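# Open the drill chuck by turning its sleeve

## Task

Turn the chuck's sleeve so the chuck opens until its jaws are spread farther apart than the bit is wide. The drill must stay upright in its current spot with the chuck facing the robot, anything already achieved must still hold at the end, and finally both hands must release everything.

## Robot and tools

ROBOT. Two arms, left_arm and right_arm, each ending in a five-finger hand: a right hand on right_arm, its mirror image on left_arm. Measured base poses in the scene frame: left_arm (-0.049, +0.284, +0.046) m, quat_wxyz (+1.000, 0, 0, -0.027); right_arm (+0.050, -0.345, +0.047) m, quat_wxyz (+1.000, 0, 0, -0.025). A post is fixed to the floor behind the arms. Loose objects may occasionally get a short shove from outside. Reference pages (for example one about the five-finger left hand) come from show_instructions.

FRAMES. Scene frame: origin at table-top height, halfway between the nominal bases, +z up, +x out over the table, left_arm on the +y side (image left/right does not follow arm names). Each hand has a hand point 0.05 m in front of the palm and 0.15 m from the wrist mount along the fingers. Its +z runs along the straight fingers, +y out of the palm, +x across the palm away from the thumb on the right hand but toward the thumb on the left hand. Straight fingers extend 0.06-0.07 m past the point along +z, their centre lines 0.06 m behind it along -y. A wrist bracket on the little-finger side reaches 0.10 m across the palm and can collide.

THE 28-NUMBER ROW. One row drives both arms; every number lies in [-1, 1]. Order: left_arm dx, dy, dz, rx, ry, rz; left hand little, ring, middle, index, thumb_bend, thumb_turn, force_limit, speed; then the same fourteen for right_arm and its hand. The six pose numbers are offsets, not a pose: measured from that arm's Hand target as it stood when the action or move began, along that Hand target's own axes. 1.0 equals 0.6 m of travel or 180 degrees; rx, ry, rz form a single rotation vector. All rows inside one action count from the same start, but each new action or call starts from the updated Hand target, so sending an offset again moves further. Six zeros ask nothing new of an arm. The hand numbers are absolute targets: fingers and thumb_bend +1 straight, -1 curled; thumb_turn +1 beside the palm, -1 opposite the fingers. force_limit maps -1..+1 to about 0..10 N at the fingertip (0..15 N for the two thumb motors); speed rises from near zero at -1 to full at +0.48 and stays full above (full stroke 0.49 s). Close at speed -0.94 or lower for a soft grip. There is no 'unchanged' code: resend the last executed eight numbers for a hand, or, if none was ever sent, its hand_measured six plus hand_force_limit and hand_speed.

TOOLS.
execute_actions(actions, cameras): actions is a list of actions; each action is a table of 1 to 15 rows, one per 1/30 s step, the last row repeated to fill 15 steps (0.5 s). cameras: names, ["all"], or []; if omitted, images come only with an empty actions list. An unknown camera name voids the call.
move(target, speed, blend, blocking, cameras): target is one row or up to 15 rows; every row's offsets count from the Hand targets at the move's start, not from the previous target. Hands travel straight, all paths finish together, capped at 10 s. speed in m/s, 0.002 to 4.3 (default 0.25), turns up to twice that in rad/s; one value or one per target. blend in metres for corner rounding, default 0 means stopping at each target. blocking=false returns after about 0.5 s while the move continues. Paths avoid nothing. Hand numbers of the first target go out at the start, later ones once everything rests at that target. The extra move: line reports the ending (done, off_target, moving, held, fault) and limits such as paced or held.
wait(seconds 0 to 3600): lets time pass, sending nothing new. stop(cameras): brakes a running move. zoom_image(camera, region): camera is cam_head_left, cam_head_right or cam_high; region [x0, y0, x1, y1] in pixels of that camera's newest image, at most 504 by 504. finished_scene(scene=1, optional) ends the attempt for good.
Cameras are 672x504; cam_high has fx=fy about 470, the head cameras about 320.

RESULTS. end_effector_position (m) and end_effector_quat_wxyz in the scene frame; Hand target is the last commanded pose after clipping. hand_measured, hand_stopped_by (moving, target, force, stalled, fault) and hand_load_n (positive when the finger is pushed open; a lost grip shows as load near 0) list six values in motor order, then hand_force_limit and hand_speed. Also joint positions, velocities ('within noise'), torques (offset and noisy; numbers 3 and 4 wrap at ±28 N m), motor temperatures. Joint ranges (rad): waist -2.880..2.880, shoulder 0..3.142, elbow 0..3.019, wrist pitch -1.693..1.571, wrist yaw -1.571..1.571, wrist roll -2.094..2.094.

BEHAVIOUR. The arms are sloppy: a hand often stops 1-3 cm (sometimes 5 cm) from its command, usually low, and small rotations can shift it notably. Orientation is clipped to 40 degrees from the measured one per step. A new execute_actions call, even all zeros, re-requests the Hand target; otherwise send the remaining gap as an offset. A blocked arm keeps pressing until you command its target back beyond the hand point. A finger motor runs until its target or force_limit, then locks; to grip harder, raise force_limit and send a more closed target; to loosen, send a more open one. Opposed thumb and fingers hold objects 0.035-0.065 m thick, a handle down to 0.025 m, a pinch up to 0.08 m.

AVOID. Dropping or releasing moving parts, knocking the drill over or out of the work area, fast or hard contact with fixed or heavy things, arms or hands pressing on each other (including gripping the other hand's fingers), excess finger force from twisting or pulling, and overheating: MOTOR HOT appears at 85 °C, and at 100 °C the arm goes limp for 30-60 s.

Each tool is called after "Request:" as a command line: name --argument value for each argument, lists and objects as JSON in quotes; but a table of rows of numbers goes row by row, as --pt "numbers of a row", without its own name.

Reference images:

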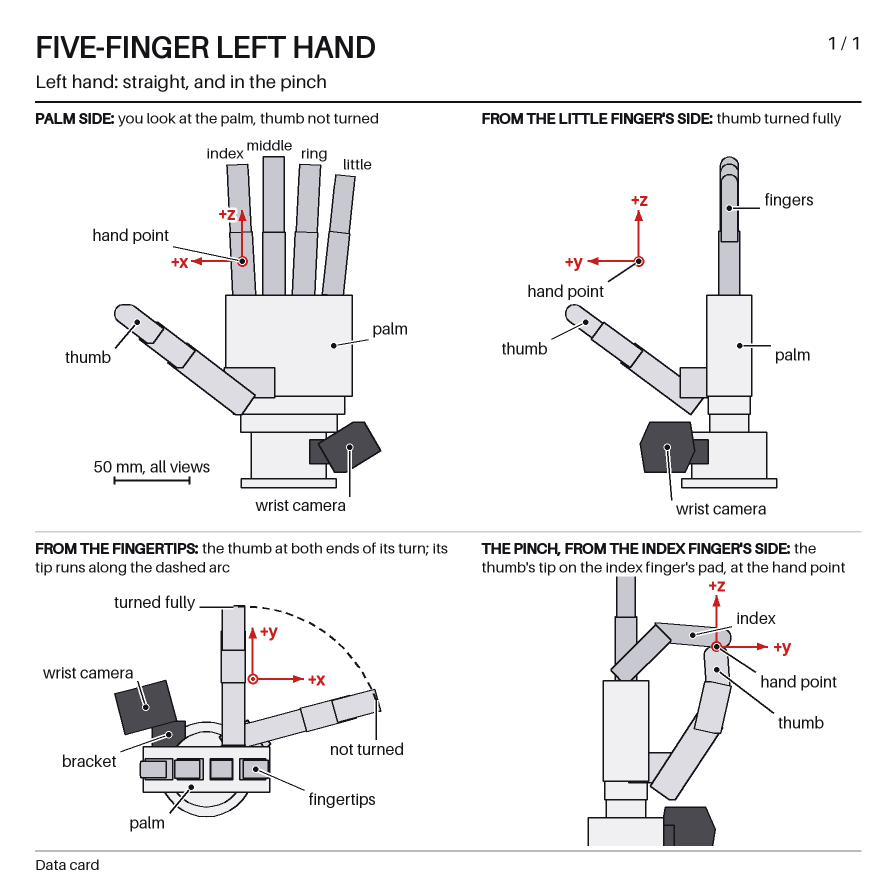

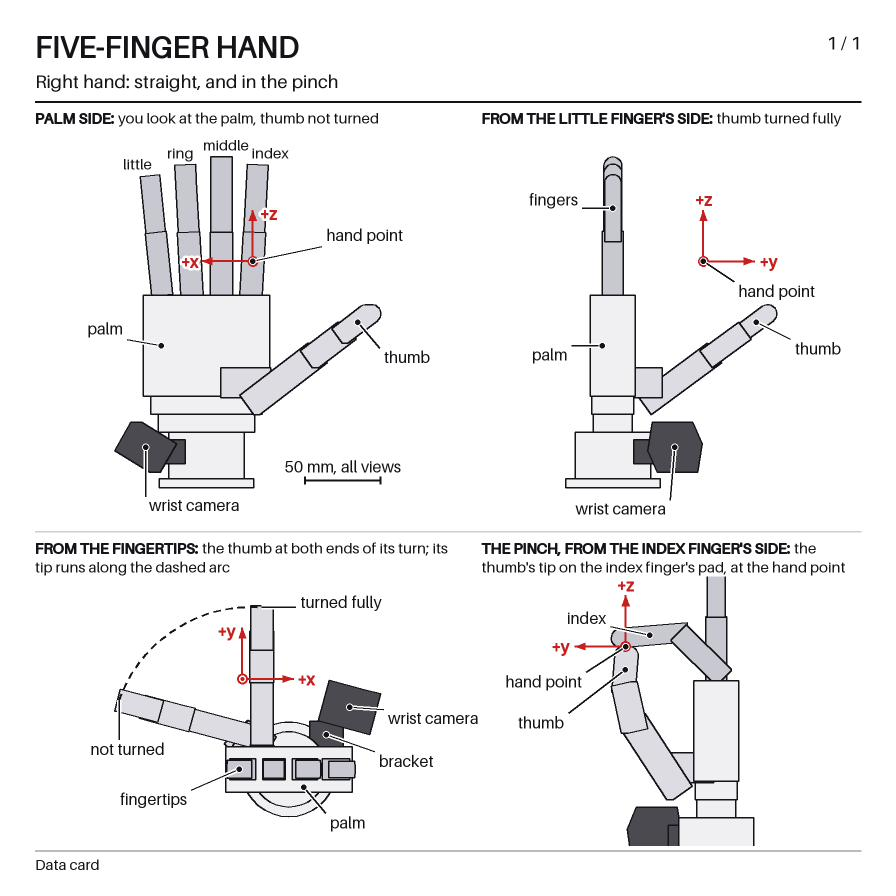

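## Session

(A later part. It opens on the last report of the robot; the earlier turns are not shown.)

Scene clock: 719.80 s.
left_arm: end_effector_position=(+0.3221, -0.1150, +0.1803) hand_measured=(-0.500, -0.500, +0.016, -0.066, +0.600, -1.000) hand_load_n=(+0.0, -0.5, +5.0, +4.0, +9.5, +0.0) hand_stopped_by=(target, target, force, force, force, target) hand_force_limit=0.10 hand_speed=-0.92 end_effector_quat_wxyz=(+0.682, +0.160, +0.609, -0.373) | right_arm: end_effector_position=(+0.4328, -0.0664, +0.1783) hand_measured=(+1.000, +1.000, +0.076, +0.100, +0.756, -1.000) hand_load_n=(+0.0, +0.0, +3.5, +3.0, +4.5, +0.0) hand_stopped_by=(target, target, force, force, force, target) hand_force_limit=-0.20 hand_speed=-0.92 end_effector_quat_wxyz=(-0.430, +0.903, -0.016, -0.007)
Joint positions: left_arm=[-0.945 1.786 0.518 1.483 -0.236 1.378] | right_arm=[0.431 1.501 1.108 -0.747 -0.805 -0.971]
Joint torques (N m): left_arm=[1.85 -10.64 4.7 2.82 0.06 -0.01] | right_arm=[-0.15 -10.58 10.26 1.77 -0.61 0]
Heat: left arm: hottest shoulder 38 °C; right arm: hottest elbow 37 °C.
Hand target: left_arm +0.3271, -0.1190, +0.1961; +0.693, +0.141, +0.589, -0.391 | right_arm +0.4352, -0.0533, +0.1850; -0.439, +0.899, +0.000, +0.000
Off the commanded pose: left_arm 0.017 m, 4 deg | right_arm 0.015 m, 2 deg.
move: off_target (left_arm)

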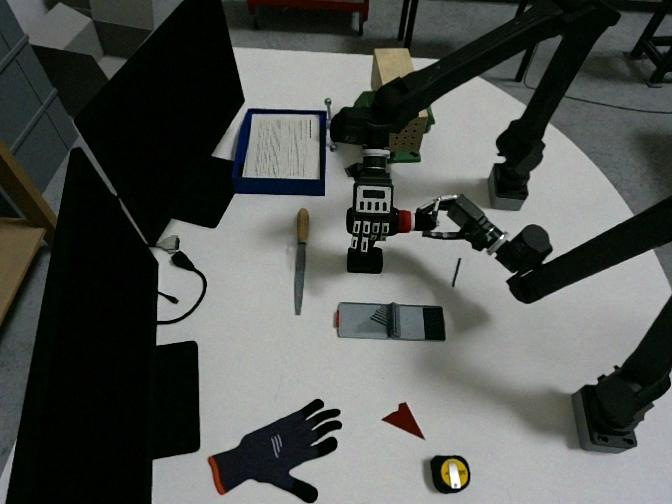

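Request:
move --pt "0 0 0 0 0 0 -0.5 -0.5 0.5 0.5 1 -1 0 -0.6 0 0 0 0 0 0 1 1 -0.4 -0.35 0.72 -1 -0.2 -0.92" --pt "0.0154 0.0108 -0.0108 0 0.1061 0.1061 -0.5 -0.5 0.5 0.5 1 -1 0 -0.6 0 0 0 0 0 0 1 1 -0.4 -0.35 0.72 -1 -0.2 -0.92" --pt "0.0203 0.0212 -0.0212 0 0.2042 0.2042 -0.5 -0.5 0.5 0.5 1 -1 0 -0.6 0 0 0 0 0 0 1 1 -0.4 -0.35 0.72 -1 -0.2 -0.92" --pt "0.019 0.0315 -0.0315 0 0.3024 0.3024 -0.5 -0.5 0.5 0.5 1 -1 0 -0.6 0 0 0 0 0 0 1 1 -0.4 -0.35 0.72 -1 -0.2 -0.92" --speed 0.15 --blend 0.01 --cameras '["cam_high","cam_head_left","cam_head_right"]'

Request:
zoom_image --camera "cam_high" --region '[380, 190, 480, 250]'

Request:
zoom_image --camera "cam_head_left" --region '[325, 235, 355, 265]'

Request:
zoom_image --camera "cam_head_right" --region '[325, 235, 355, 265]'

Scene clock: 741.17 s.
left_arm: end_effector_position=(+0.3239, -0.0930, +0.1725) hand_measured=(-0.500, -0.500, +0.500, +0.500, +1.000, -1.000) hand_load_n=(+0.0, -0.5, +0.0, +0.0, +0.0, +0.0) hand_stopped_by=(target, target, target, target, target, target) hand_force_limit=0.00 hand_speed=-0.60 end_effector_quat_wxyz=(+0.457, +0.544, +0.702, +0.058) | right_arm: end_effector_position=(+0.4328, -0.0664, +0.1783) hand_measured=(+1.000, +1.000, +0.076, +0.100, +0.756, -1.000) hand_load_n=(+0.0, +0.0, +2.0, +3.5, +4.5, +3.0) hand_stopped_by=(target, target, force, force, force, target) hand_force_limit=-0.20 hand_speed=-0.92 end_effector_quat_wxyz=(-0.430, +0.903, -0.016, -0.007)
Joint positions: left_arm=[-1.005 1.46 0.758 0.018 -0.423 2.033] | right_arm=[0.431 1.501 1.108 -0.747 -0.805 -0.971]
Joint torques (N m): left_arm=[0.15 -9.29 8.81 0.02 -0.27 0.13] | right_arm=[-0.21 -11.05 10.33 1.84 -0.63 0.01]
Heat: left arm: hottest shoulder 38 °C; right arm: hottest elbow 37 °C.
Hand target: left_arm +0.3271, -0.0985, +0.1755; +0.455, +0.542, +0.704, +0.061 | right_arm +0.4352, -0.0533, +0.1850; -0.439, +0.899, +0.000, +0.000
Off the commanded pose: left_arm 0.007 m, 1 deg | right_arm 0.015 m, 2 deg.
move: done; blend cut to 0 m at target 1

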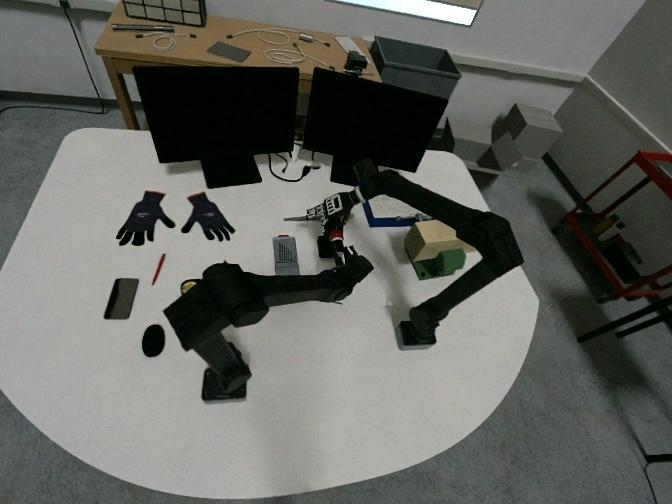

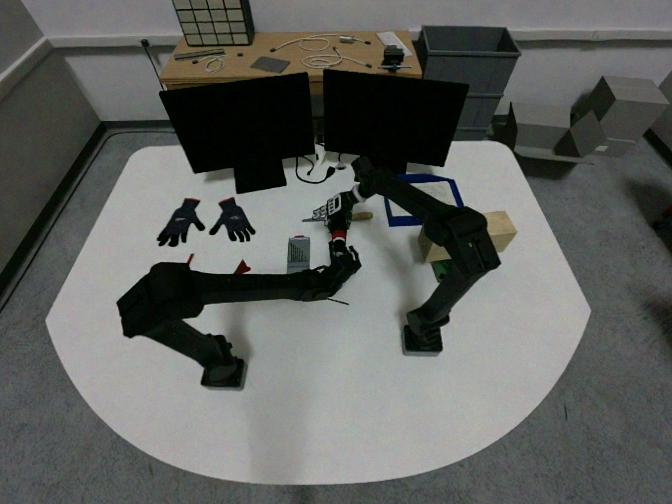

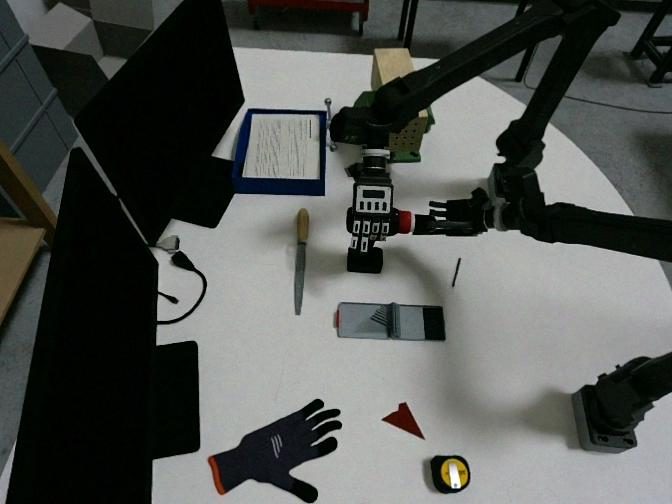

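Scaled by 5.040 from the camera's image (finer frame: 960x720).

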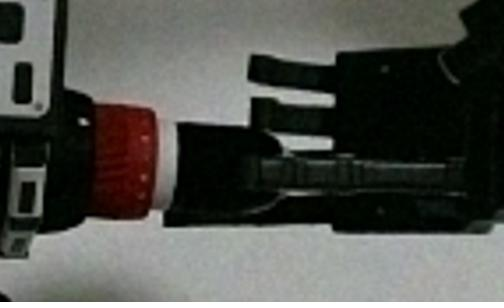

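Scaled by 16.800 from the camera's image (finer frame: 960x720).

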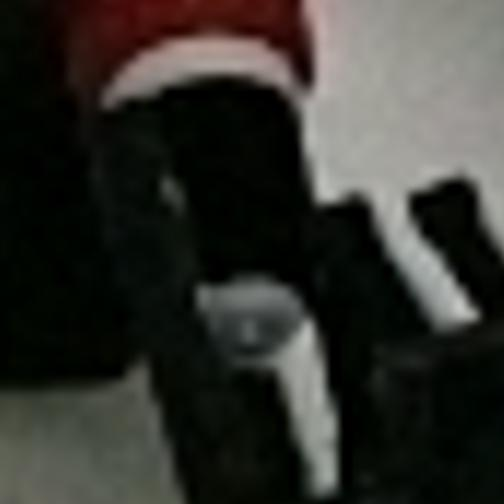

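Scaled by 16.800 from the camera's image (finer frame: 960x720).

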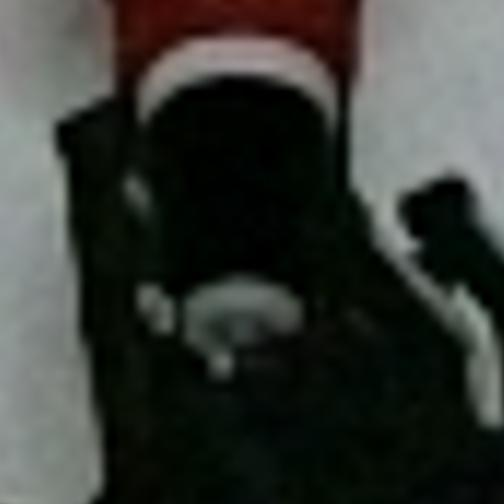

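Request:
execute_actions --actions '[[[0,0,0,0,0,0,-0.5,-0.5,0.2,0.2,0.8,-1,-0.6,-0.5,0,0,0,0,0,0,1,1,-0.4,-0.35,0.72,-1,-0.2,-0.92]],[[0,0,0,0,0,0,-0.5,-0.5,-0.6,-0.6,0.1,-1,-0.7,-0.92,0,0,0,0,0,0,1,1,-0.4,-0.35,0.72,-1,-0.2,-0.92]],[[0,0,0,0,0,0,-0.5,-0.5,-0.6,-0.6,0.1,-1,-0.7,-0.92,0,0,0,0,0,0,1,1,-0.4,-0.35,0.72,-1,-0.2,-0.92]],[[0,0,0,0,0,0,-0.5,-0.5,-0.6,-0.6,0.1,-1,-0.7,-0.92,0,0,0,0,0,0,1,1,-0.4,-0.35,0.72,-1,-0.2,-0.92]],[[0,0,0,0,0,0,-0.5,-0.5,-0.6,-0.6,0.1,-1,-0.7,-0.92,0,0,0,0,0,0,1,1,-0.4,-0.35,0.72,-1,-0.2,-0.92]],[[0,0,0,0,0,0,-0.5,-0.5,-0.65,-0.65,0.15,-1,0.1,-0.92,0,0,0,0,0,0,1,1,-0.4,-0.35,0.72,-1,-0.2,-0.92]],[[0,0,0,0,0,0,-0.5,-0.5,-0.65,-0.65,0.15,-1,0.1,-0.92,0,0,0,0,0,0,1,1,-0.4,-0.35,0.72,-1,-0.2,-0.92]]]'

Scene clock: 750.93 s.
left_arm: end_effector_position=(+0.3236, -0.0920, +0.1709) hand_measured=(-0.500, -0.500, +0.024, -0.066, +0.590, -1.000) hand_load_n=(+0.0, -1.0, +6.0, +6.0, +8.5, +0.5) hand_stopped_by=(target, target, force, force, force, target) hand_force_limit=0.10 hand_speed=-0.92 end_effector_quat_wxyz=(+0.455, +0.544, +0.702, +0.059) | right_arm: end_effector_position=(+0.4327, -0.0663, +0.1784) hand_measured=(+1.000, +1.000, +0.076, +0.100, +0.756, -1.000) hand_load_n=(+0.0, +0.0, +2.0, +4.5, +4.5, +3.0) hand_stopped_by=(target, target, force, force, force, target) hand_force_limit=-0.20 hand_speed=-0.92 end_effector_quat_wxyz=(-0.430, +0.903, -0.016, -0.007)
Joint positions: left_arm=[-1.005 1.461 0.756 0.017 -0.424 2.033] | right_arm=[0.431 1.501 1.108 -0.747 -0.805 -0.969]
Joint torques (N m): left_arm=[0.09 -9.47 8.79 0.09 -0.23 0.12] | right_arm=[-0.15 -10.7 10.28 1.63 -0.62 0.02]
Heat: left arm: hottest shoulder 38 °C; right arm: hottest elbow 37 °C.
Hand target: left_arm +0.3271, -0.0985, +0.1755; +0.455, +0.542, +0.704, +0.061 | right_arm +0.4352, -0.0533, +0.1850; -0.439, +0.899, +0.000, +0.000
Off the commanded pose: left_arm 0.009 m, 0 deg | right_arm 0.015 m, 2 deg.

Request:
move --pt "-0.0008 -0.0053 0.0053 0 -0.0589 -0.0589 -0.5 -0.5 -0.65 -0.65 0.15 -1 0.1 -0.92 0 0 0 0 0 0 1 1 -0.4 -0.35 0.72 -1 -0.2 -0.92" --pt "-0.0112 -0.0055 0.0055 0 -0.1178 -0.1178 -0.5 -0.5 -0.65 -0.65 0.15 -1 0.1 -0.92 0 0 0 0 0 0 1 1 -0.4 -0.35 0.72 -1 -0.2 -0.92" --pt "-0.0215 -0.005 0.005 0 -0.1767 -0.1767 -0.5 -0.5 -0.65 -0.65 0.15 -1 0.1 -0.92 0 0 0 0 0 0 1 1 -0.4 -0.35 0.72 -1 -0.2 -0.92" --pt "-0.0347 -0.002 0.002 0 -0.2357 -0.2357 -0.5 -0.5 -0.65 -0.65 0.15 -1 0.1 -0.92 0 0 0 0 0 0 1 1 -0.4 -0.35 0.72 -1 -0.2 -0.92" --pt "-0.0477 0.006 -0.006 0 -0.3024 -0.3024 -0.5 -0.5 -0.65 -0.65 0.15 -1 0.1 -0.92 0 0 0 0 0 0 1 1 -0.4 -0.35 0.72 -1 -0.2 -0.92" --speed 0.1 --blend 0.005 --cameras '["cam_high","cam_head_left","cam_head_right"]'

Request:
zoom_image --camera "cam_high" --region '[380, 190, 480, 250]'

Request:
zoom_image --camera "cam_high" --region '[425, 210, 455, 235]'

Scene clock: 766.70 s.
left_arm: end_effector_position=(+0.3229, -0.1133, +0.1795) hand_measured=(-0.500, -0.500, +0.024, -0.066, +0.592, -1.000) hand_load_n=(+0.0, -0.5, +5.0, +4.5, +9.5, +0.0) hand_stopped_by=(target, target, force, force, force, target) hand_force_limit=0.10 hand_speed=-0.92 end_effector_quat_wxyz=(+0.682, +0.161, +0.610, -0.370) | right_arm: end_effector_position=(+0.4327, -0.0663, +0.1784) hand_measured=(+1.000, +1.000, +0.076, +0.100, +0.756, -1.000) hand_load_n=(+0.0, +0.0, +2.5, +3.0, +4.5, +0.0) hand_stopped_by=(target, target, force, force, force, target) hand_force_limit=-0.20 hand_speed=-0.92 end_effector_quat_wxyz=(-0.430, +0.903, -0.016, -0.007)
Joint positions: left_arm=[-0.943 1.786 0.517 1.482 -0.239 1.383] | right_arm=[0.431 1.501 1.108 -0.747 -0.805 -0.969]
Joint torques (N m): left_arm=[1.79 -10.64 4.75 2.85 0.05 -0.03] | right_arm=[-0.56 -10.58 10.25 1.8 -0.6 0]
Heat: left arm: hottest shoulder 38 °C; right arm: hottest elbow 37 °C.
Hand target: left_arm +0.3271, -0.1190, +0.1961; +0.693, +0.141, +0.589, -0.391 | right_arm +0.4352, -0.0533, +0.1850; -0.439, +0.899, +0.000, +0.000
Off the commanded pose: left_arm 0.018 m, 4 deg | right_arm 0.015 m, 2 deg.
move: off_target (left_arm)

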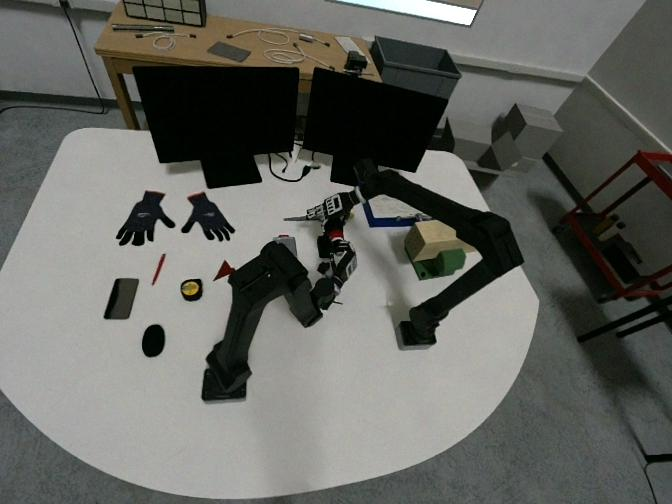

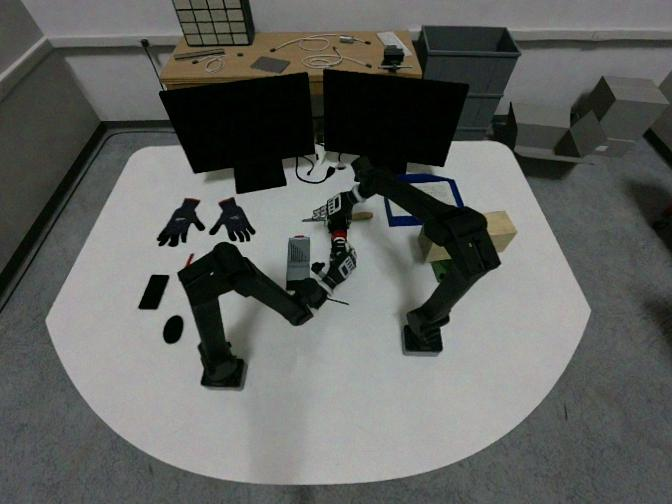

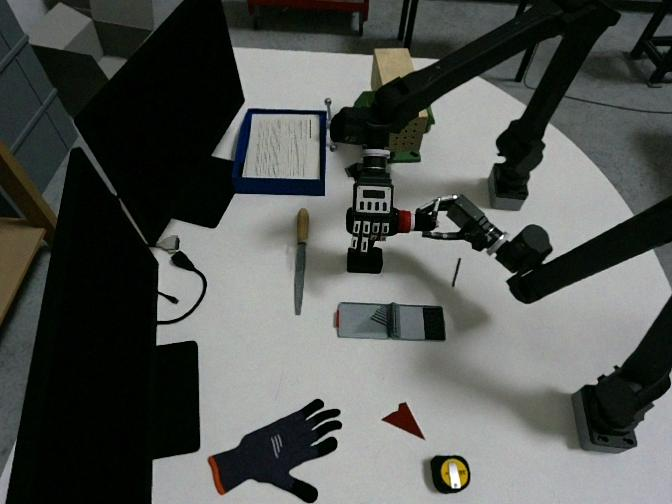

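Scaled by 5.040 from the camera's image (finer frame: 960x720).

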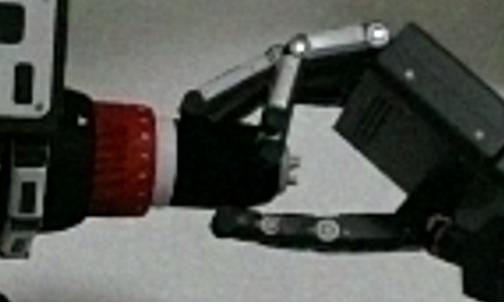

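Scaled by 16.800 from the camera's image (finer frame: 960x720).

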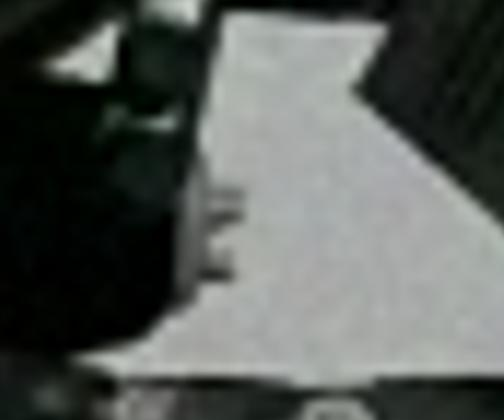

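Request:
move --pt "0 0 0 0 0 0 -0.5 -0.5 0.5 0.5 1 -1 0 -0.6 0 0 0 0 0 0 1 1 -0.4 -0.35 0.72 -1 -0.2 -0.92" --pt "0.0154 0.0108 -0.0108 0 0.1061 0.1061 -0.5 -0.5 0.5 0.5 1 -1 0 -0.6 0 0 0 0 0 0 1 1 -0.4 -0.35 0.72 -1 -0.2 -0.92" --pt "0.0203 0.0212 -0.0212 0 0.2042 0.2042 -0.5 -0.5 0.5 0.5 1 -1 0 -0.6 0 0 0 0 0 0 1 1 -0.4 -0.35 0.72 -1 -0.2 -0.92" --pt "0.019 0.0315 -0.0315 0 0.3024 0.3024 -0.5 -0.5 0.5 0.5 1 -1 0 -0.6 0 0 0 0 0 0 1 1 -0.4 -0.35 0.72 -1 -0.2 -0.92" --speed 0.15 --blend 0.01

Request:
execute_actions --actions '[[[0,0,0,0,0,0,-0.5,-0.5,0.2,0.2,0.8,-1,-0.6,-0.5,0,0,0,0,0,0,1,1,-0.4,-0.35,0.72,-1,-0.2,-0.92]],[[0,0,0,0,0,0,-0.5,-0.5,-0.6,-0.6,0.1,-1,-0.7,-0.92,0,0,0,0,0,0,1,1,-0.4,-0.35,0.72,-1,-0.2,-0.92]],[[0,0,0,0,0,0,-0.5,-0.5,-0.6,-0.6,0.1,-1,-0.7,-0.92,0,0,0,0,0,0,1,1,-0.4,-0.35,0.72,-1,-0.2,-0.92]],[[0,0,0,0,0,0,-0.5,-0.5,-0.6,-0.6,0.1,-1,-0.7,-0.92,0,0,0,0,0,0,1,1,-0.4,-0.35,0.72,-1,-0.2,-0.92]],[[0,0,0,0,0,0,-0.5,-0.5,-0.6,-0.6,0.1,-1,-0.7,-0.92,0,0,0,0,0,0,1,1,-0.4,-0.35,0.72,-1,-0.2,-0.92]],[[0,0,0,0,0,0,-0.5,-0.5,-0.65,-0.65,0.15,-1,0.1,-0.92,0,0,0,0,0,0,1,1,-0.4,-0.35,0.72,-1,-0.2,-0.92]],[[0,0,0,0,0,0,-0.5,-0.5,-0.65,-0.65,0.15,-1,0.1,-0.92,0,0,0,0,0,0,1,1,-0.4,-0.35,0.72,-1,-0.2,-0.92]]]'

Scene clock: 786.73 s.
left_arm: end_effector_position=(+0.3236, -0.0924, +0.1710) hand_measured=(-0.500, -0.500, +0.500, +0.500, +1.000, -1.000) hand_load_n=(+0.0, -0.5, +0.0, +0.0, +0.0, +0.0) hand_stopped_by=(target, target, target, target, target, target) hand_force_limit=0.00 hand_speed=-0.60 end_effector_quat_wxyz=(+0.456, +0.544, +0.702, +0.058) | right_arm: end_effector_position=(+0.4327, -0.0663, +0.1784) hand_measured=(+1.000, +1.000, +0.076, +0.100, +0.756, -1.000) hand_load_n=(+0.0, +0.0, +2.0, +4.0, +4.5, +2.0) hand_stopped_by=(target, target, force, force, force, target) hand_force_limit=-0.20 hand_speed=-0.92 end_effector_quat_wxyz=(-0.430, +0.903, -0.016, -0.007)
Joint positions: left_arm=[-1.005 1.461 0.756 0.018 -0.423 2.033] | right_arm=[0.431 1.501 1.108 -0.747 -0.805 -0.969]
Joint torques (N m): left_arm=[0.15 -9.35 8.79 0.02 -0.27 0.12] | right_arm=[-0.44 -10.7 10.19 1.76 -0.61 -0.01]
Heat: left arm: hottest shoulder 38 °C; right arm: hottest elbow 37 °C.
Hand target: left_arm +0.3271, -0.0985, +0.1755; +0.455, +0.542, +0.704, +0.061 | right_arm +0.4352, -0.0533, +0.1850; -0.439, +0.899, +0.000, +0.000
Off the commanded pose: left_arm 0.008 m, 1 deg | right_arm 0.015 m, 2 deg.
move: done; blend cut to 0 m at target 1

Scene clock: 790.53 s.
left_arm: end_effector_position=(+0.3235, -0.0918, +0.1699) hand_measured=(-0.500, -0.500, +0.016, -0.074, +0.602, -1.000) hand_load_n=(+0.0, -0.5, +6.0, +6.0, +8.5, +0.5) hand_stopped_by=(target, target, force, force, force, target) hand_force_limit=0.10 hand_speed=-0.92 end_effector_quat_wxyz=(+0.454, +0.545, +0.702, +0.060) | right_arm: end_effector_position=(+0.4327, -0.0663, +0.1784) hand_measured=(+1.000, +1.000, +0.076, +0.100, +0.756, -1.000) hand_load_n=(+0.0, +0.0, +2.0, +5.0, +5.0, +3.5) hand_stopped_by=(target, target, force, force, force, target) hand_force_limit=-0.20 hand_speed=-0.92 end_effector_quat_wxyz=(-0.430, +0.903, -0.016, -0.007)
Joint positions: left_arm=[-1.005 1.463 0.756 0.015 -0.424 2.033] | right_arm=[0.431 1.501 1.108 -0.747 -0.805 -0.969]
Joint torques (N m): left_arm=[0.03 -9.35 8.77 0.09 -0.24 0.12] | right_arm=[-0.09 -11.11 10.15 1.77 -0.61 -0.01]
Heat: left arm: hottest shoulder 38 °C; right arm: hottest elbow 37 °C.
Hand target: left_arm +0.3271, -0.0985, +0.1755; +0.455, +0.542, +0.704, +0.061 | right_arm +0.4352, -0.0533, +0.1850; -0.439, +0.899, +0.000, +0.000
Off the commanded pose: left_arm 0.009 m, 0 deg | right_arm 0.015 m, 2 deg.

Repeatable. Stroke again.

Request:
move --pt "-0.0008 -0.0053 0.0053 0 -0.0589 -0.0589 -0.5 -0.5 -0.65 -0.65 0.15 -1 0.1 -0.92 0 0 0 0 0 0 1 1 -0.4 -0.35 0.72 -1 -0.2 -0.92" --pt "-0.0112 -0.0055 0.0055 0 -0.1178 -0.1178 -0.5 -0.5 -0.65 -0.65 0.15 -1 0.1 -0.92 0 0 0 0 0 0 1 1 -0.4 -0.35 0.72 -1 -0.2 -0.92" --pt "-0.0215 -0.005 0.005 0 -0.1767 -0.1767 -0.5 -0.5 -0.65 -0.65 0.15 -1 0.1 -0.92 0 0 0 0 0 0 1 1 -0.4 -0.35 0.72 -1 -0.2 -0.92" --pt "-0.0347 -0.002 0.002 0 -0.2357 -0.2357 -0.5 -0.5 -0.65 -0.65 0.15 -1 0.1 -0.92 0 0 0 0 0 0 1 1 -0.4 -0.35 0.72 -1 -0.2 -0.92" --pt "-0.0477 0.006 -0.006 0 -0.3024 -0.3024 -0.5 -0.5 -0.65 -0.65 0.15 -1 0.1 -0.92 0 0 0 0 0 0 1 1 -0.4 -0.35 0.72 -1 -0.2 -0.92" --speed 0.1 --blend 0.005 --cameras '["cam_high","cam_head_left","cam_head_right"]'

Request:
zoom_image --camera "cam_high" --region '[380, 190, 480, 250]'

Request:
zoom_image --camera "cam_high" --region '[425, 210, 455, 235]'

Scene clock: 803.70 s.
left_arm: end_effector_position=(+0.3232, -0.1138, +0.1801) hand_measured=(-0.500, -0.500, +0.016, -0.074, +0.604, -1.000) hand_load_n=(+0.0, +0.0, +5.0, +4.5, +10.0, +0.0) hand_stopped_by=(target, target, force, force, force, target) hand_force_limit=0.10 hand_speed=-0.92 end_effector_quat_wxyz=(+0.683, +0.160, +0.609, -0.370) | right_arm: end_effector_position=(+0.4327, -0.0663, +0.1784) hand_measured=(+1.000, +1.000, +0.076, +0.100, +0.756, -1.000) hand_load_n=(+0.0, +0.0, +2.5, +3.0, +4.5, +0.0) hand_stopped_by=(target, target, force, force, force, target) hand_force_limit=-0.20 hand_speed=-0.92 end_effector_quat_wxyz=(-0.430, +0.903, -0.016, -0.007)
Joint positions: left_arm=[-0.943 1.786 0.518 1.482 -0.239 1.383] | right_arm=[0.431 1.501 1.108 -0.747 -0.805 -0.969]
Joint torques (N m): left_arm=[1.79 -10.64 4.71 2.84 0.06 -0.02] | right_arm=[-0.32 -10.52 10.24 1.77 -0.61 0.03]
Heat: left arm: hottest shoulder 38 °C; right arm: hottest elbow 38 °C.
Hand target: left_arm +0.3271, -0.1190, +0.1961; +0.693, +0.141, +0.589, -0.391 | right_arm +0.4352, -0.0533, +0.1850; -0.439, +0.899, +0.000, +0.000
Off the commanded pose: left_arm 0.017 m, 4 deg | right_arm 0.015 m, 2 deg.
move: off_target (left_arm)

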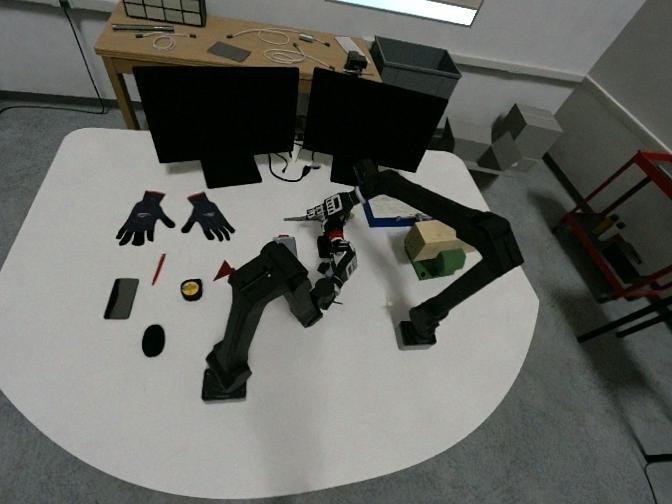

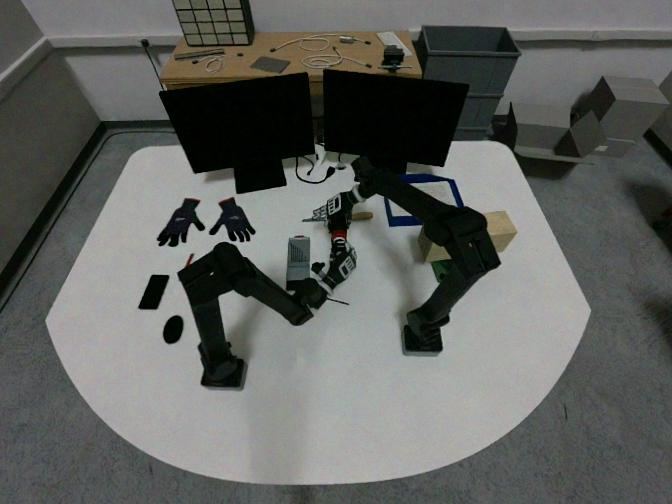

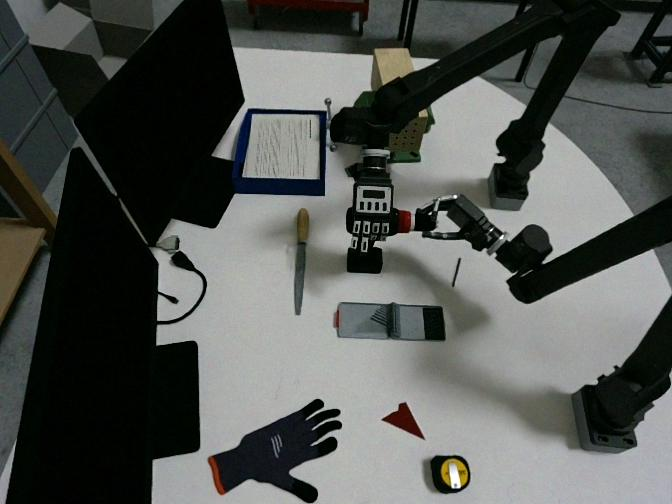

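Scaled by 5.040 from the camera's image (finer frame: 960x720).

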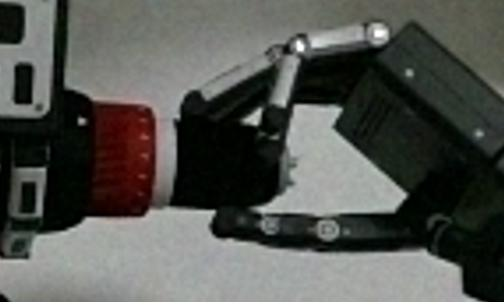

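Scaled by 16.800 from the camera's image (finer frame: 960x720).

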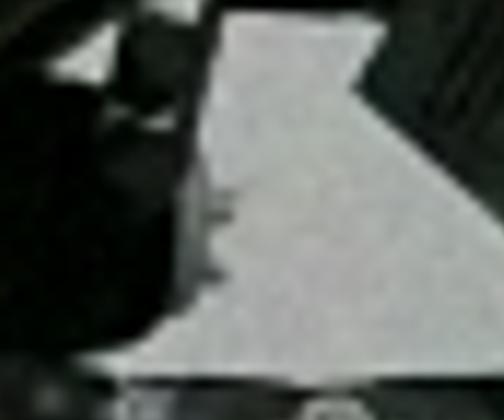

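Request:
move --pt "0 0 0 0 0 0 -0.5 -0.5 0.5 0.5 1 -1 0 -0.6 0 0 0 0 0 0 1 1 -0.4 -0.35 0.72 -1 -0.2 -0.92" --pt "0.0154 0.0108 -0.0108 0 0.1061 0.1061 -0.5 -0.5 0.5 0.5 1 -1 0 -0.6 0 0 0 0 0 0 1 1 -0.4 -0.35 0.72 -1 -0.2 -0.92" --pt "0.0203 0.0212 -0.0212 0 0.2042 0.2042 -0.5 -0.5 0.5 0.5 1 -1 0 -0.6 0 0 0 0 0 0 1 1 -0.4 -0.35 0.72 -1 -0.2 -0.92" --pt "0.019 0.0315 -0.0315 0 0.3024 0.3024 -0.5 -0.5 0.5 0.5 1 -1 0 -0.6 0 0 0 0 0 0 1 1 -0.4 -0.35 0.72 -1 -0.2 -0.92" --speed 0.15 --blend 0.01 --cameras '["cam_high","cam_head_left","cam_head_right"]'

Request:
zoom_image --camera "cam_head_left" --region '[330, 240, 350, 260]'

Request:
zoom_image --camera "cam_head_right" --region '[330, 240, 350, 260]'

Request:
execute_actions --actions '[[[0,0,0,0,0,0,-0.5,-0.5,0.2,0.2,0.8,-1,-0.6,-0.5,0,0,0,0,0,0,1,1,-0.4,-0.35,0.72,-1,-0.2,-0.92]],[[0,0,0,0,0,0,-0.5,-0.5,-0.6,-0.6,0.1,-1,-0.7,-0.92,0,0,0,0,0,0,1,1,-0.4,-0.35,0.72,-1,-0.2,-0.92]],[[0,0,0,0,0,0,-0.5,-0.5,-0.6,-0.6,0.1,-1,-0.7,-0.92,0,0,0,0,0,0,1,1,-0.4,-0.35,0.72,-1,-0.2,-0.92]],[[0,0,0,0,0,0,-0.5,-0.5,-0.6,-0.6,0.1,-1,-0.7,-0.92,0,0,0,0,0,0,1,1,-0.4,-0.35,0.72,-1,-0.2,-0.92]],[[0,0,0,0,0,0,-0.5,-0.5,-0.6,-0.6,0.1,-1,-0.7,-0.92,0,0,0,0,0,0,1,1,-0.4,-0.35,0.72,-1,-0.2,-0.92]],[[0,0,0,0,0,0,-0.5,-0.5,-0.65,-0.65,0.15,-1,0.1,-0.92,0,0,0,0,0,0,1,1,-0.4,-0.35,0.72,-1,-0.2,-0.92]],[[0,0,0,0,0,0,-0.5,-0.5,-0.65,-0.65,0.15,-1,0.1,-0.92,0,0,0,0,0,0,1,1,-0.4,-0.35,0.72,-1,-0.2,-0.92]]]'

Scene clock: 820.63 s.
left_arm: end_effector_position=(+0.3236, -0.0924, +0.1710) hand_measured=(-0.500, -0.500, +0.500, +0.500, +1.000, -1.000) hand_load_n=(+0.0, -1.0, +0.0, +0.0, +0.0, +0.0) hand_stopped_by=(target, target, target, target, target, target) hand_force_limit=0.00 hand_speed=-0.60 end_effector_quat_wxyz=(+0.456, +0.544, +0.702, +0.058) | right_arm: end_effector_position=(+0.4327, -0.0663, +0.1784) hand_measured=(+1.000, +1.000, +0.076, +0.100, +0.756, -1.000) hand_load_n=(+0.0, +0.0, +2.0, +4.0, +4.5, +2.0) hand_stopped_by=(target, target, force, force, force, target) hand_force_limit=-0.20 hand_speed=-0.92 end_effector_quat_wxyz=(-0.430, +0.903, -0.016, -0.007)
Joint positions: left_arm=[-1.005 1.461 0.756 0.018 -0.423 2.033] | right_arm=[0.431 1.501 1.108 -0.747 -0.805 -0.969]
Joint torques (N m): left_arm=[0.21 -9.47 8.77 0.05 -0.25 0.12] | right_arm=[0.03 -10.81 10.21 1.76 -0.61 0]
Heat: left arm: hottest shoulder 38 °C; right arm: hottest elbow 38 °C.
Hand target: left_arm +0.3271, -0.0985, +0.1755; +0.455, +0.542, +0.704, +0.061 | right_arm +0.4352, -0.0533, +0.1850; -0.439, +0.899, +0.000, +0.000
Off the commanded pose: left_arm 0.008 m, 1 deg | right_arm 0.015 m, 2 deg.
move: done; blend cut to 0 m at target 1

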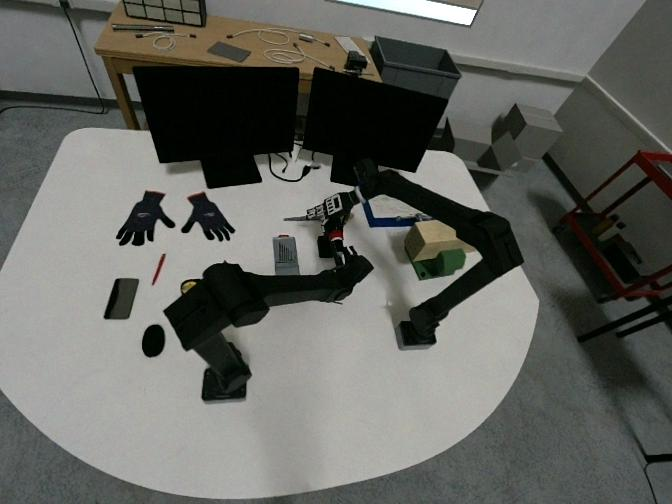

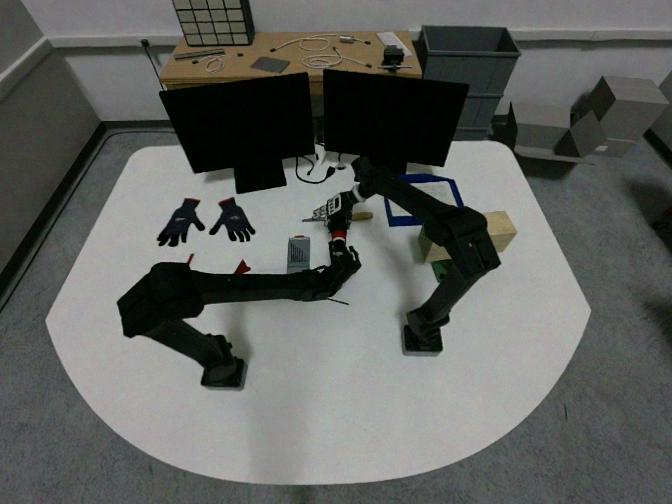

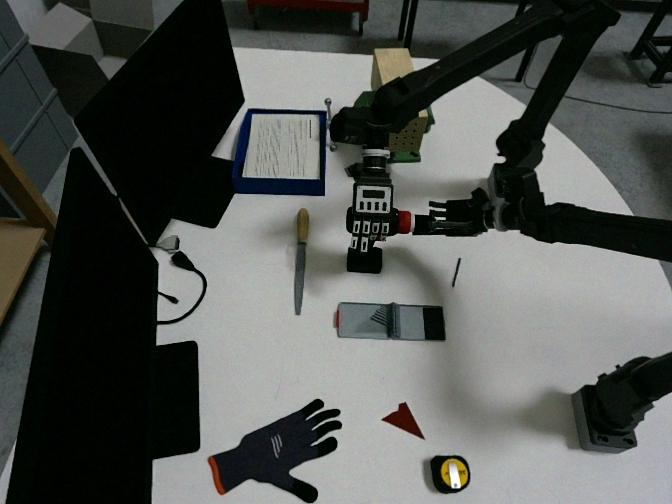

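Scaled by 25.200 from the camera's image (finer frame: 960x720).

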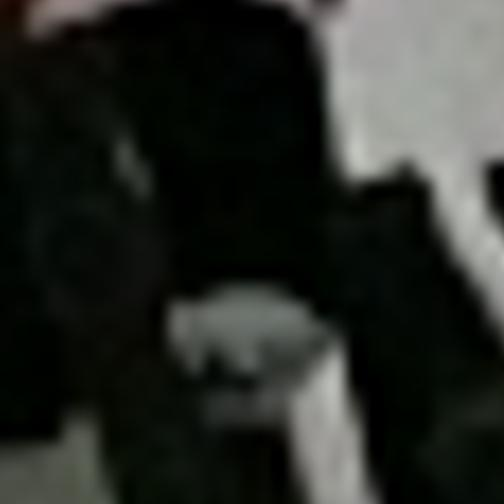

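Scaled by 25.200 from the camera's image (finer frame: 960x720).

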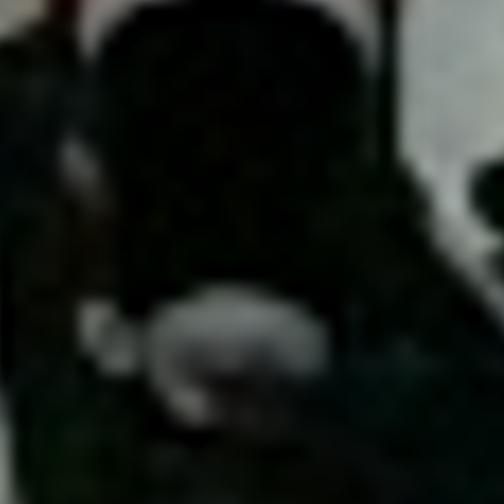

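Scene clock: 824.43 s.
left_arm: end_effector_position=(+0.3236, -0.0920, +0.1701) hand_measured=(-0.500, -0.500, +0.018, -0.074, +0.602, -1.000) hand_load_n=(+0.0, -1.0, +6.0, +6.0, +8.0, +0.5) hand_stopped_by=(target, target, force, force, force, target) hand_force_limit=0.10 hand_speed=-0.92 end_effector_quat_wxyz=(+0.454, +0.545, +0.702, +0.059) | right_arm: end_effector_position=(+0.4327, -0.0663, +0.1784) hand_measured=(+1.000, +1.000, +0.076, +0.100, +0.756, -1.000) hand_load_n=(+0.0, -0.5, +1.5, +4.5, +4.5, +3.0) hand_stopped_by=(target, target, force, force, force, target) hand_force_limit=-0.20 hand_speed=-0.92 end_effector_quat_wxyz=(-0.430, +0.903, -0.016, -0.007)
Joint positions: left_arm=[-1.005 1.463 0.756 0.017 -0.424 2.033] | right_arm=[0.431 1.501 1.108 -0.747 -0.805 -0.969]
Joint torques (N m): left_arm=[0.09 -9.52 8.77 0.09 -0.23 0.12] | right_arm=[-0.26 -10.58 10.18 1.77 -0.59 0]
Heat: left arm: hottest shoulder 38 °C; right arm: hottest elbow 38 °C.
Hand target: left_arm +0.3271, -0.0985, +0.1755; +0.455, +0.542, +0.704, +0.061 | right_arm +0.4352, -0.0533, +0.1850; -0.439, +0.899, +0.000, +0.000
Off the commanded pose: left_arm 0.009 m, 0 deg | right_arm 0.015 m, 2 deg.

Request:
move --pt "-0.0008 -0.0053 0.0053 0 -0.0589 -0.0589 -0.5 -0.5 -0.65 -0.65 0.15 -1 0.1 -0.92 0 0 0 0 0 0 1 1 -0.4 -0.35 0.72 -1 -0.2 -0.92" --pt "-0.0112 -0.0055 0.0055 0 -0.1178 -0.1178 -0.5 -0.5 -0.65 -0.65 0.15 -1 0.1 -0.92 0 0 0 0 0 0 1 1 -0.4 -0.35 0.72 -1 -0.2 -0.92" --pt "-0.0215 -0.005 0.005 0 -0.1767 -0.1767 -0.5 -0.5 -0.65 -0.65 0.15 -1 0.1 -0.92 0 0 0 0 0 0 1 1 -0.4 -0.35 0.72 -1 -0.2 -0.92" --pt "-0.0347 -0.002 0.002 0 -0.2357 -0.2357 -0.5 -0.5 -0.65 -0.65 0.15 -1 0.1 -0.92 0 0 0 0 0 0 1 1 -0.4 -0.35 0.72 -1 -0.2 -0.92" --pt "-0.0477 0.006 -0.006 0 -0.3024 -0.3024 -0.5 -0.5 -0.65 -0.65 0.15 -1 0.1 -0.92 0 0 0 0 0 0 1 1 -0.4 -0.35 0.72 -1 -0.2 -0.92" --speed 0.1 --blend 0.005 --cameras '["cam_high"]'

Request:
zoom_image --camera "cam_high" --region '[425, 210, 455, 235]'

Scene clock: 837.77 s.
left_arm: end_effector_position=(+0.3229, -0.1133, +0.1795) hand_measured=(-0.500, -0.500, +0.018, -0.074, +0.602, -1.000) hand_load_n=(+0.0, -0.5, +5.0, +4.5, +9.5, +0.0) hand_stopped_by=(target, target, force, force, force, target) hand_force_limit=0.10 hand_speed=-0.92 end_effector_quat_wxyz=(+0.682, +0.161, +0.610, -0.370) | right_arm: end_effector_position=(+0.4327, -0.0663, +0.1777) hand_measured=(+1.000, +1.000, +0.076, +0.100, +0.756, -1.000) hand_load_n=(+0.0, +0.0, +2.5, +3.5, +4.5, +0.0) hand_stopped_by=(target, target, force, force, force, target) hand_force_limit=-0.20 hand_speed=-0.92 end_effector_quat_wxyz=(-0.430, +0.903, -0.017, -0.008)
Joint positions: left_arm=[-0.943 1.786 0.517 1.482 -0.239 1.383] | right_arm=[0.431 1.502 1.108 -0.747 -0.805 -0.969]
Joint torques (N m): left_arm=[1.67 -10.64 4.72 2.86 0.06 -0.02] | right_arm=[-0.03 -10.93 10.21 1.76 -0.63 0.02]
Heat: left arm: hottest shoulder 38 °C; right arm: hottest elbow 38 °C.
Hand target: left_arm +0.3271, -0.1190, +0.1961; +0.693, +0.141, +0.589, -0.391 | right_arm +0.4352, -0.0533, +0.1850; -0.439, +0.899, +0.000, +0.000
Off the commanded pose: left_arm 0.018 m, 4 deg | right_arm 0.015 m, 2 deg.
move: off_target (left_arm)

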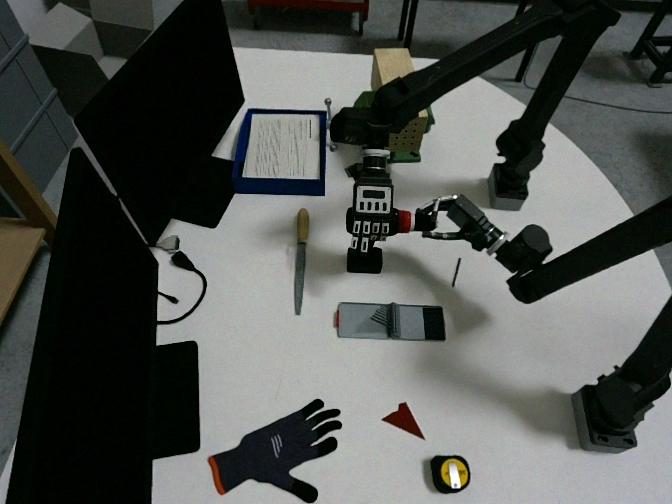

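Scaled by 16.800 from the camera's image (finer frame: 960x720).

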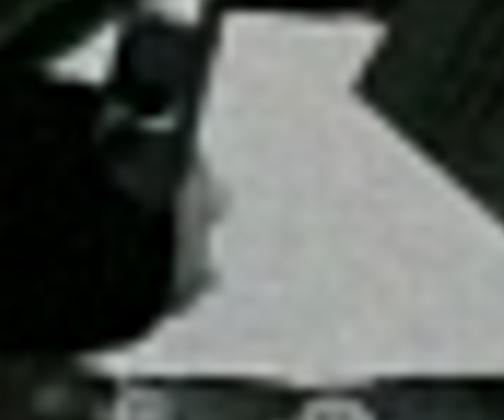

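Request:
move --pt "0 0 0 0 0 0 -0.5 -0.5 0.5 0.5 1 -1 0 -0.6 0 0 0 0 0 0 1 1 -0.4 -0.35 0.72 -1 -0.2 -0.92" --pt "0 -0.106 -0.106 0 0 0 -0.5 -0.5 0.5 0.5 1 -1 0 -0.6 0 0 0 0 0 0 1 1 -0.4 -0.35 0.72 -1 -0.2 -0.92" --speed 0.1 --cameras '["cam_high","cam_head_left","cam_head_right"]'

Request:
zoom_image --camera "cam_head_left" --region '[325, 235, 355, 265]'

Request:
zoom_image --camera "cam_head_right" --region '[325, 235, 355, 265]'

Request:
zoom_image --camera "cam_high" --region '[425, 210, 455, 235]'

Request:
zoom_image --camera "cam_high" --region '[320, 140, 480, 290]'

Scene clock: 848.33 s.
left_arm: end_effector_position=(+0.2385, -0.1171, +0.1761) hand_measured=(-0.500, -0.500, +0.500, +0.500, +1.000, -1.000) hand_load_n=(+0.0, +0.0, +0.0, +0.0, +0.0, +0.5) hand_stopped_by=(target, target, target, target, target, target) hand_force_limit=0.00 hand_speed=-0.60 end_effector_quat_wxyz=(+0.674, +0.150, +0.617, -0.377) | right_arm: end_effector_position=(+0.4328, -0.0664, +0.1777) hand_measured=(+1.000, +1.000, +0.076, +0.100, +0.756, -1.000) hand_load_n=(-0.5, +0.0, +3.0, +2.5, +4.0, -1.0) hand_stopped_by=(target, target, force, force, force, target) hand_force_limit=-0.20 hand_speed=-0.92 end_effector_quat_wxyz=(-0.430, +0.903, -0.016, -0.007)
Joint positions: left_arm=[-1.172 1.746 0.423 1.542 -0.469 1.4] | right_arm=[0.431 1.502 1.108 -0.747 -0.805 -0.971]
Joint torques (N m): left_arm=[0.09 -11.63 3.11 2.37 0.11 0.3] | right_arm=[-0.44 -11.05 10.32 1.7 -0.63 0.02]
Heat: left arm: hottest shoulder 38 °C; right arm: hottest elbow 38 °C.
Hand target: left_arm +0.2372, -0.1189, +0.1961; +0.693, +0.141, +0.589, -0.391 | right_arm +0.4352, -0.0533, +0.1850; -0.439, +0.899, +0.000, +0.000
Off the commanded pose: left_arm 0.020 m, 4 deg | right_arm 0.015 m, 2 deg.
joint sent to its limit (left arm) — joint 4 (wrist pitch), upper limit. The joint targets are off in position, not in orientation.
move: off_target (left_arm)

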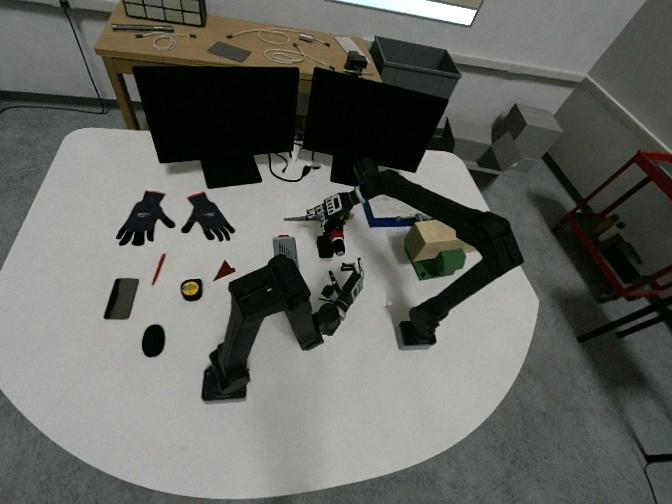

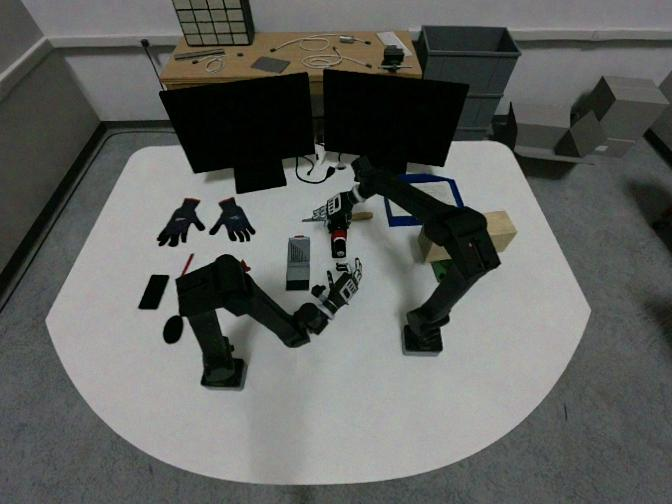

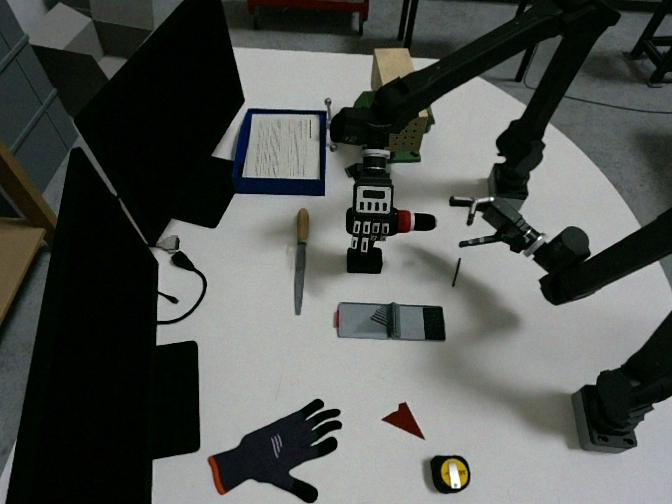

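Scaled by 16.800 from the camera's image (finer frame: 960x720).

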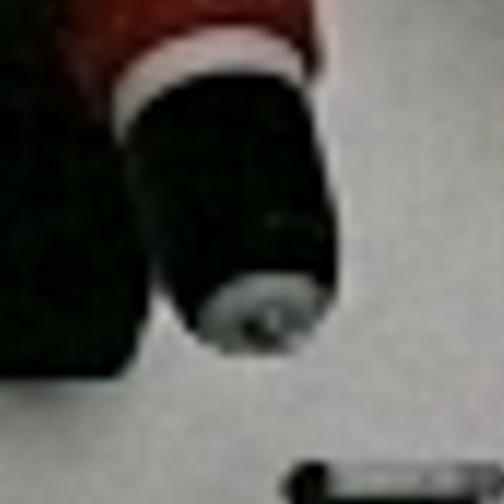

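Scaled by 16.800 from the camera's image (finer frame: 960x720).

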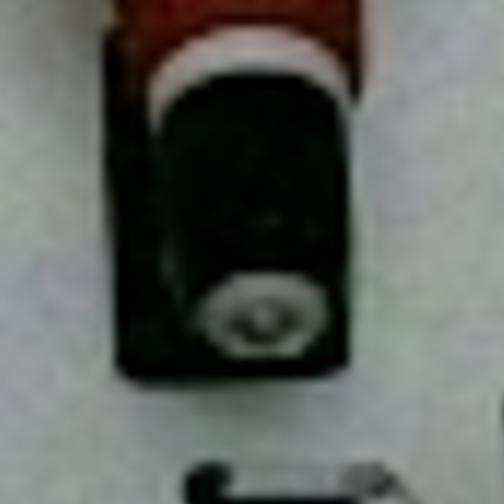

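Scaled by 16.800 from the camera's image (finer frame: 960x720).

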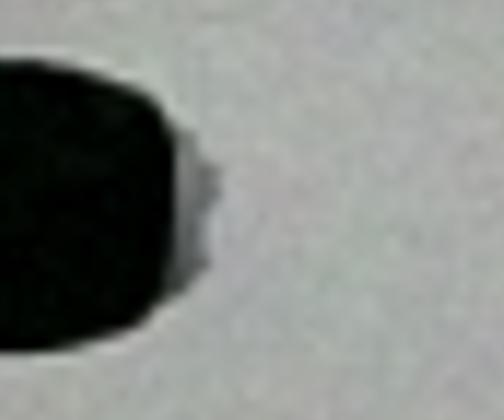

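Scaled by 3.150 from the camera's image (finer frame: 960x720).

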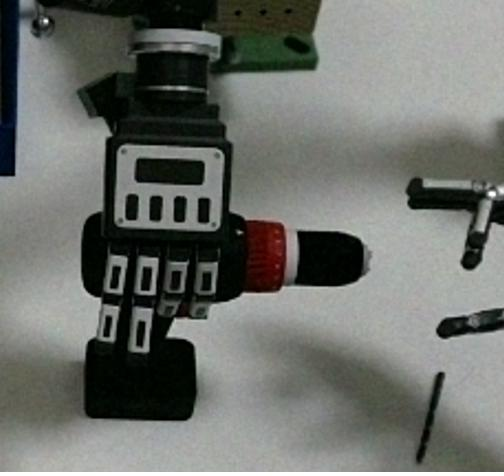

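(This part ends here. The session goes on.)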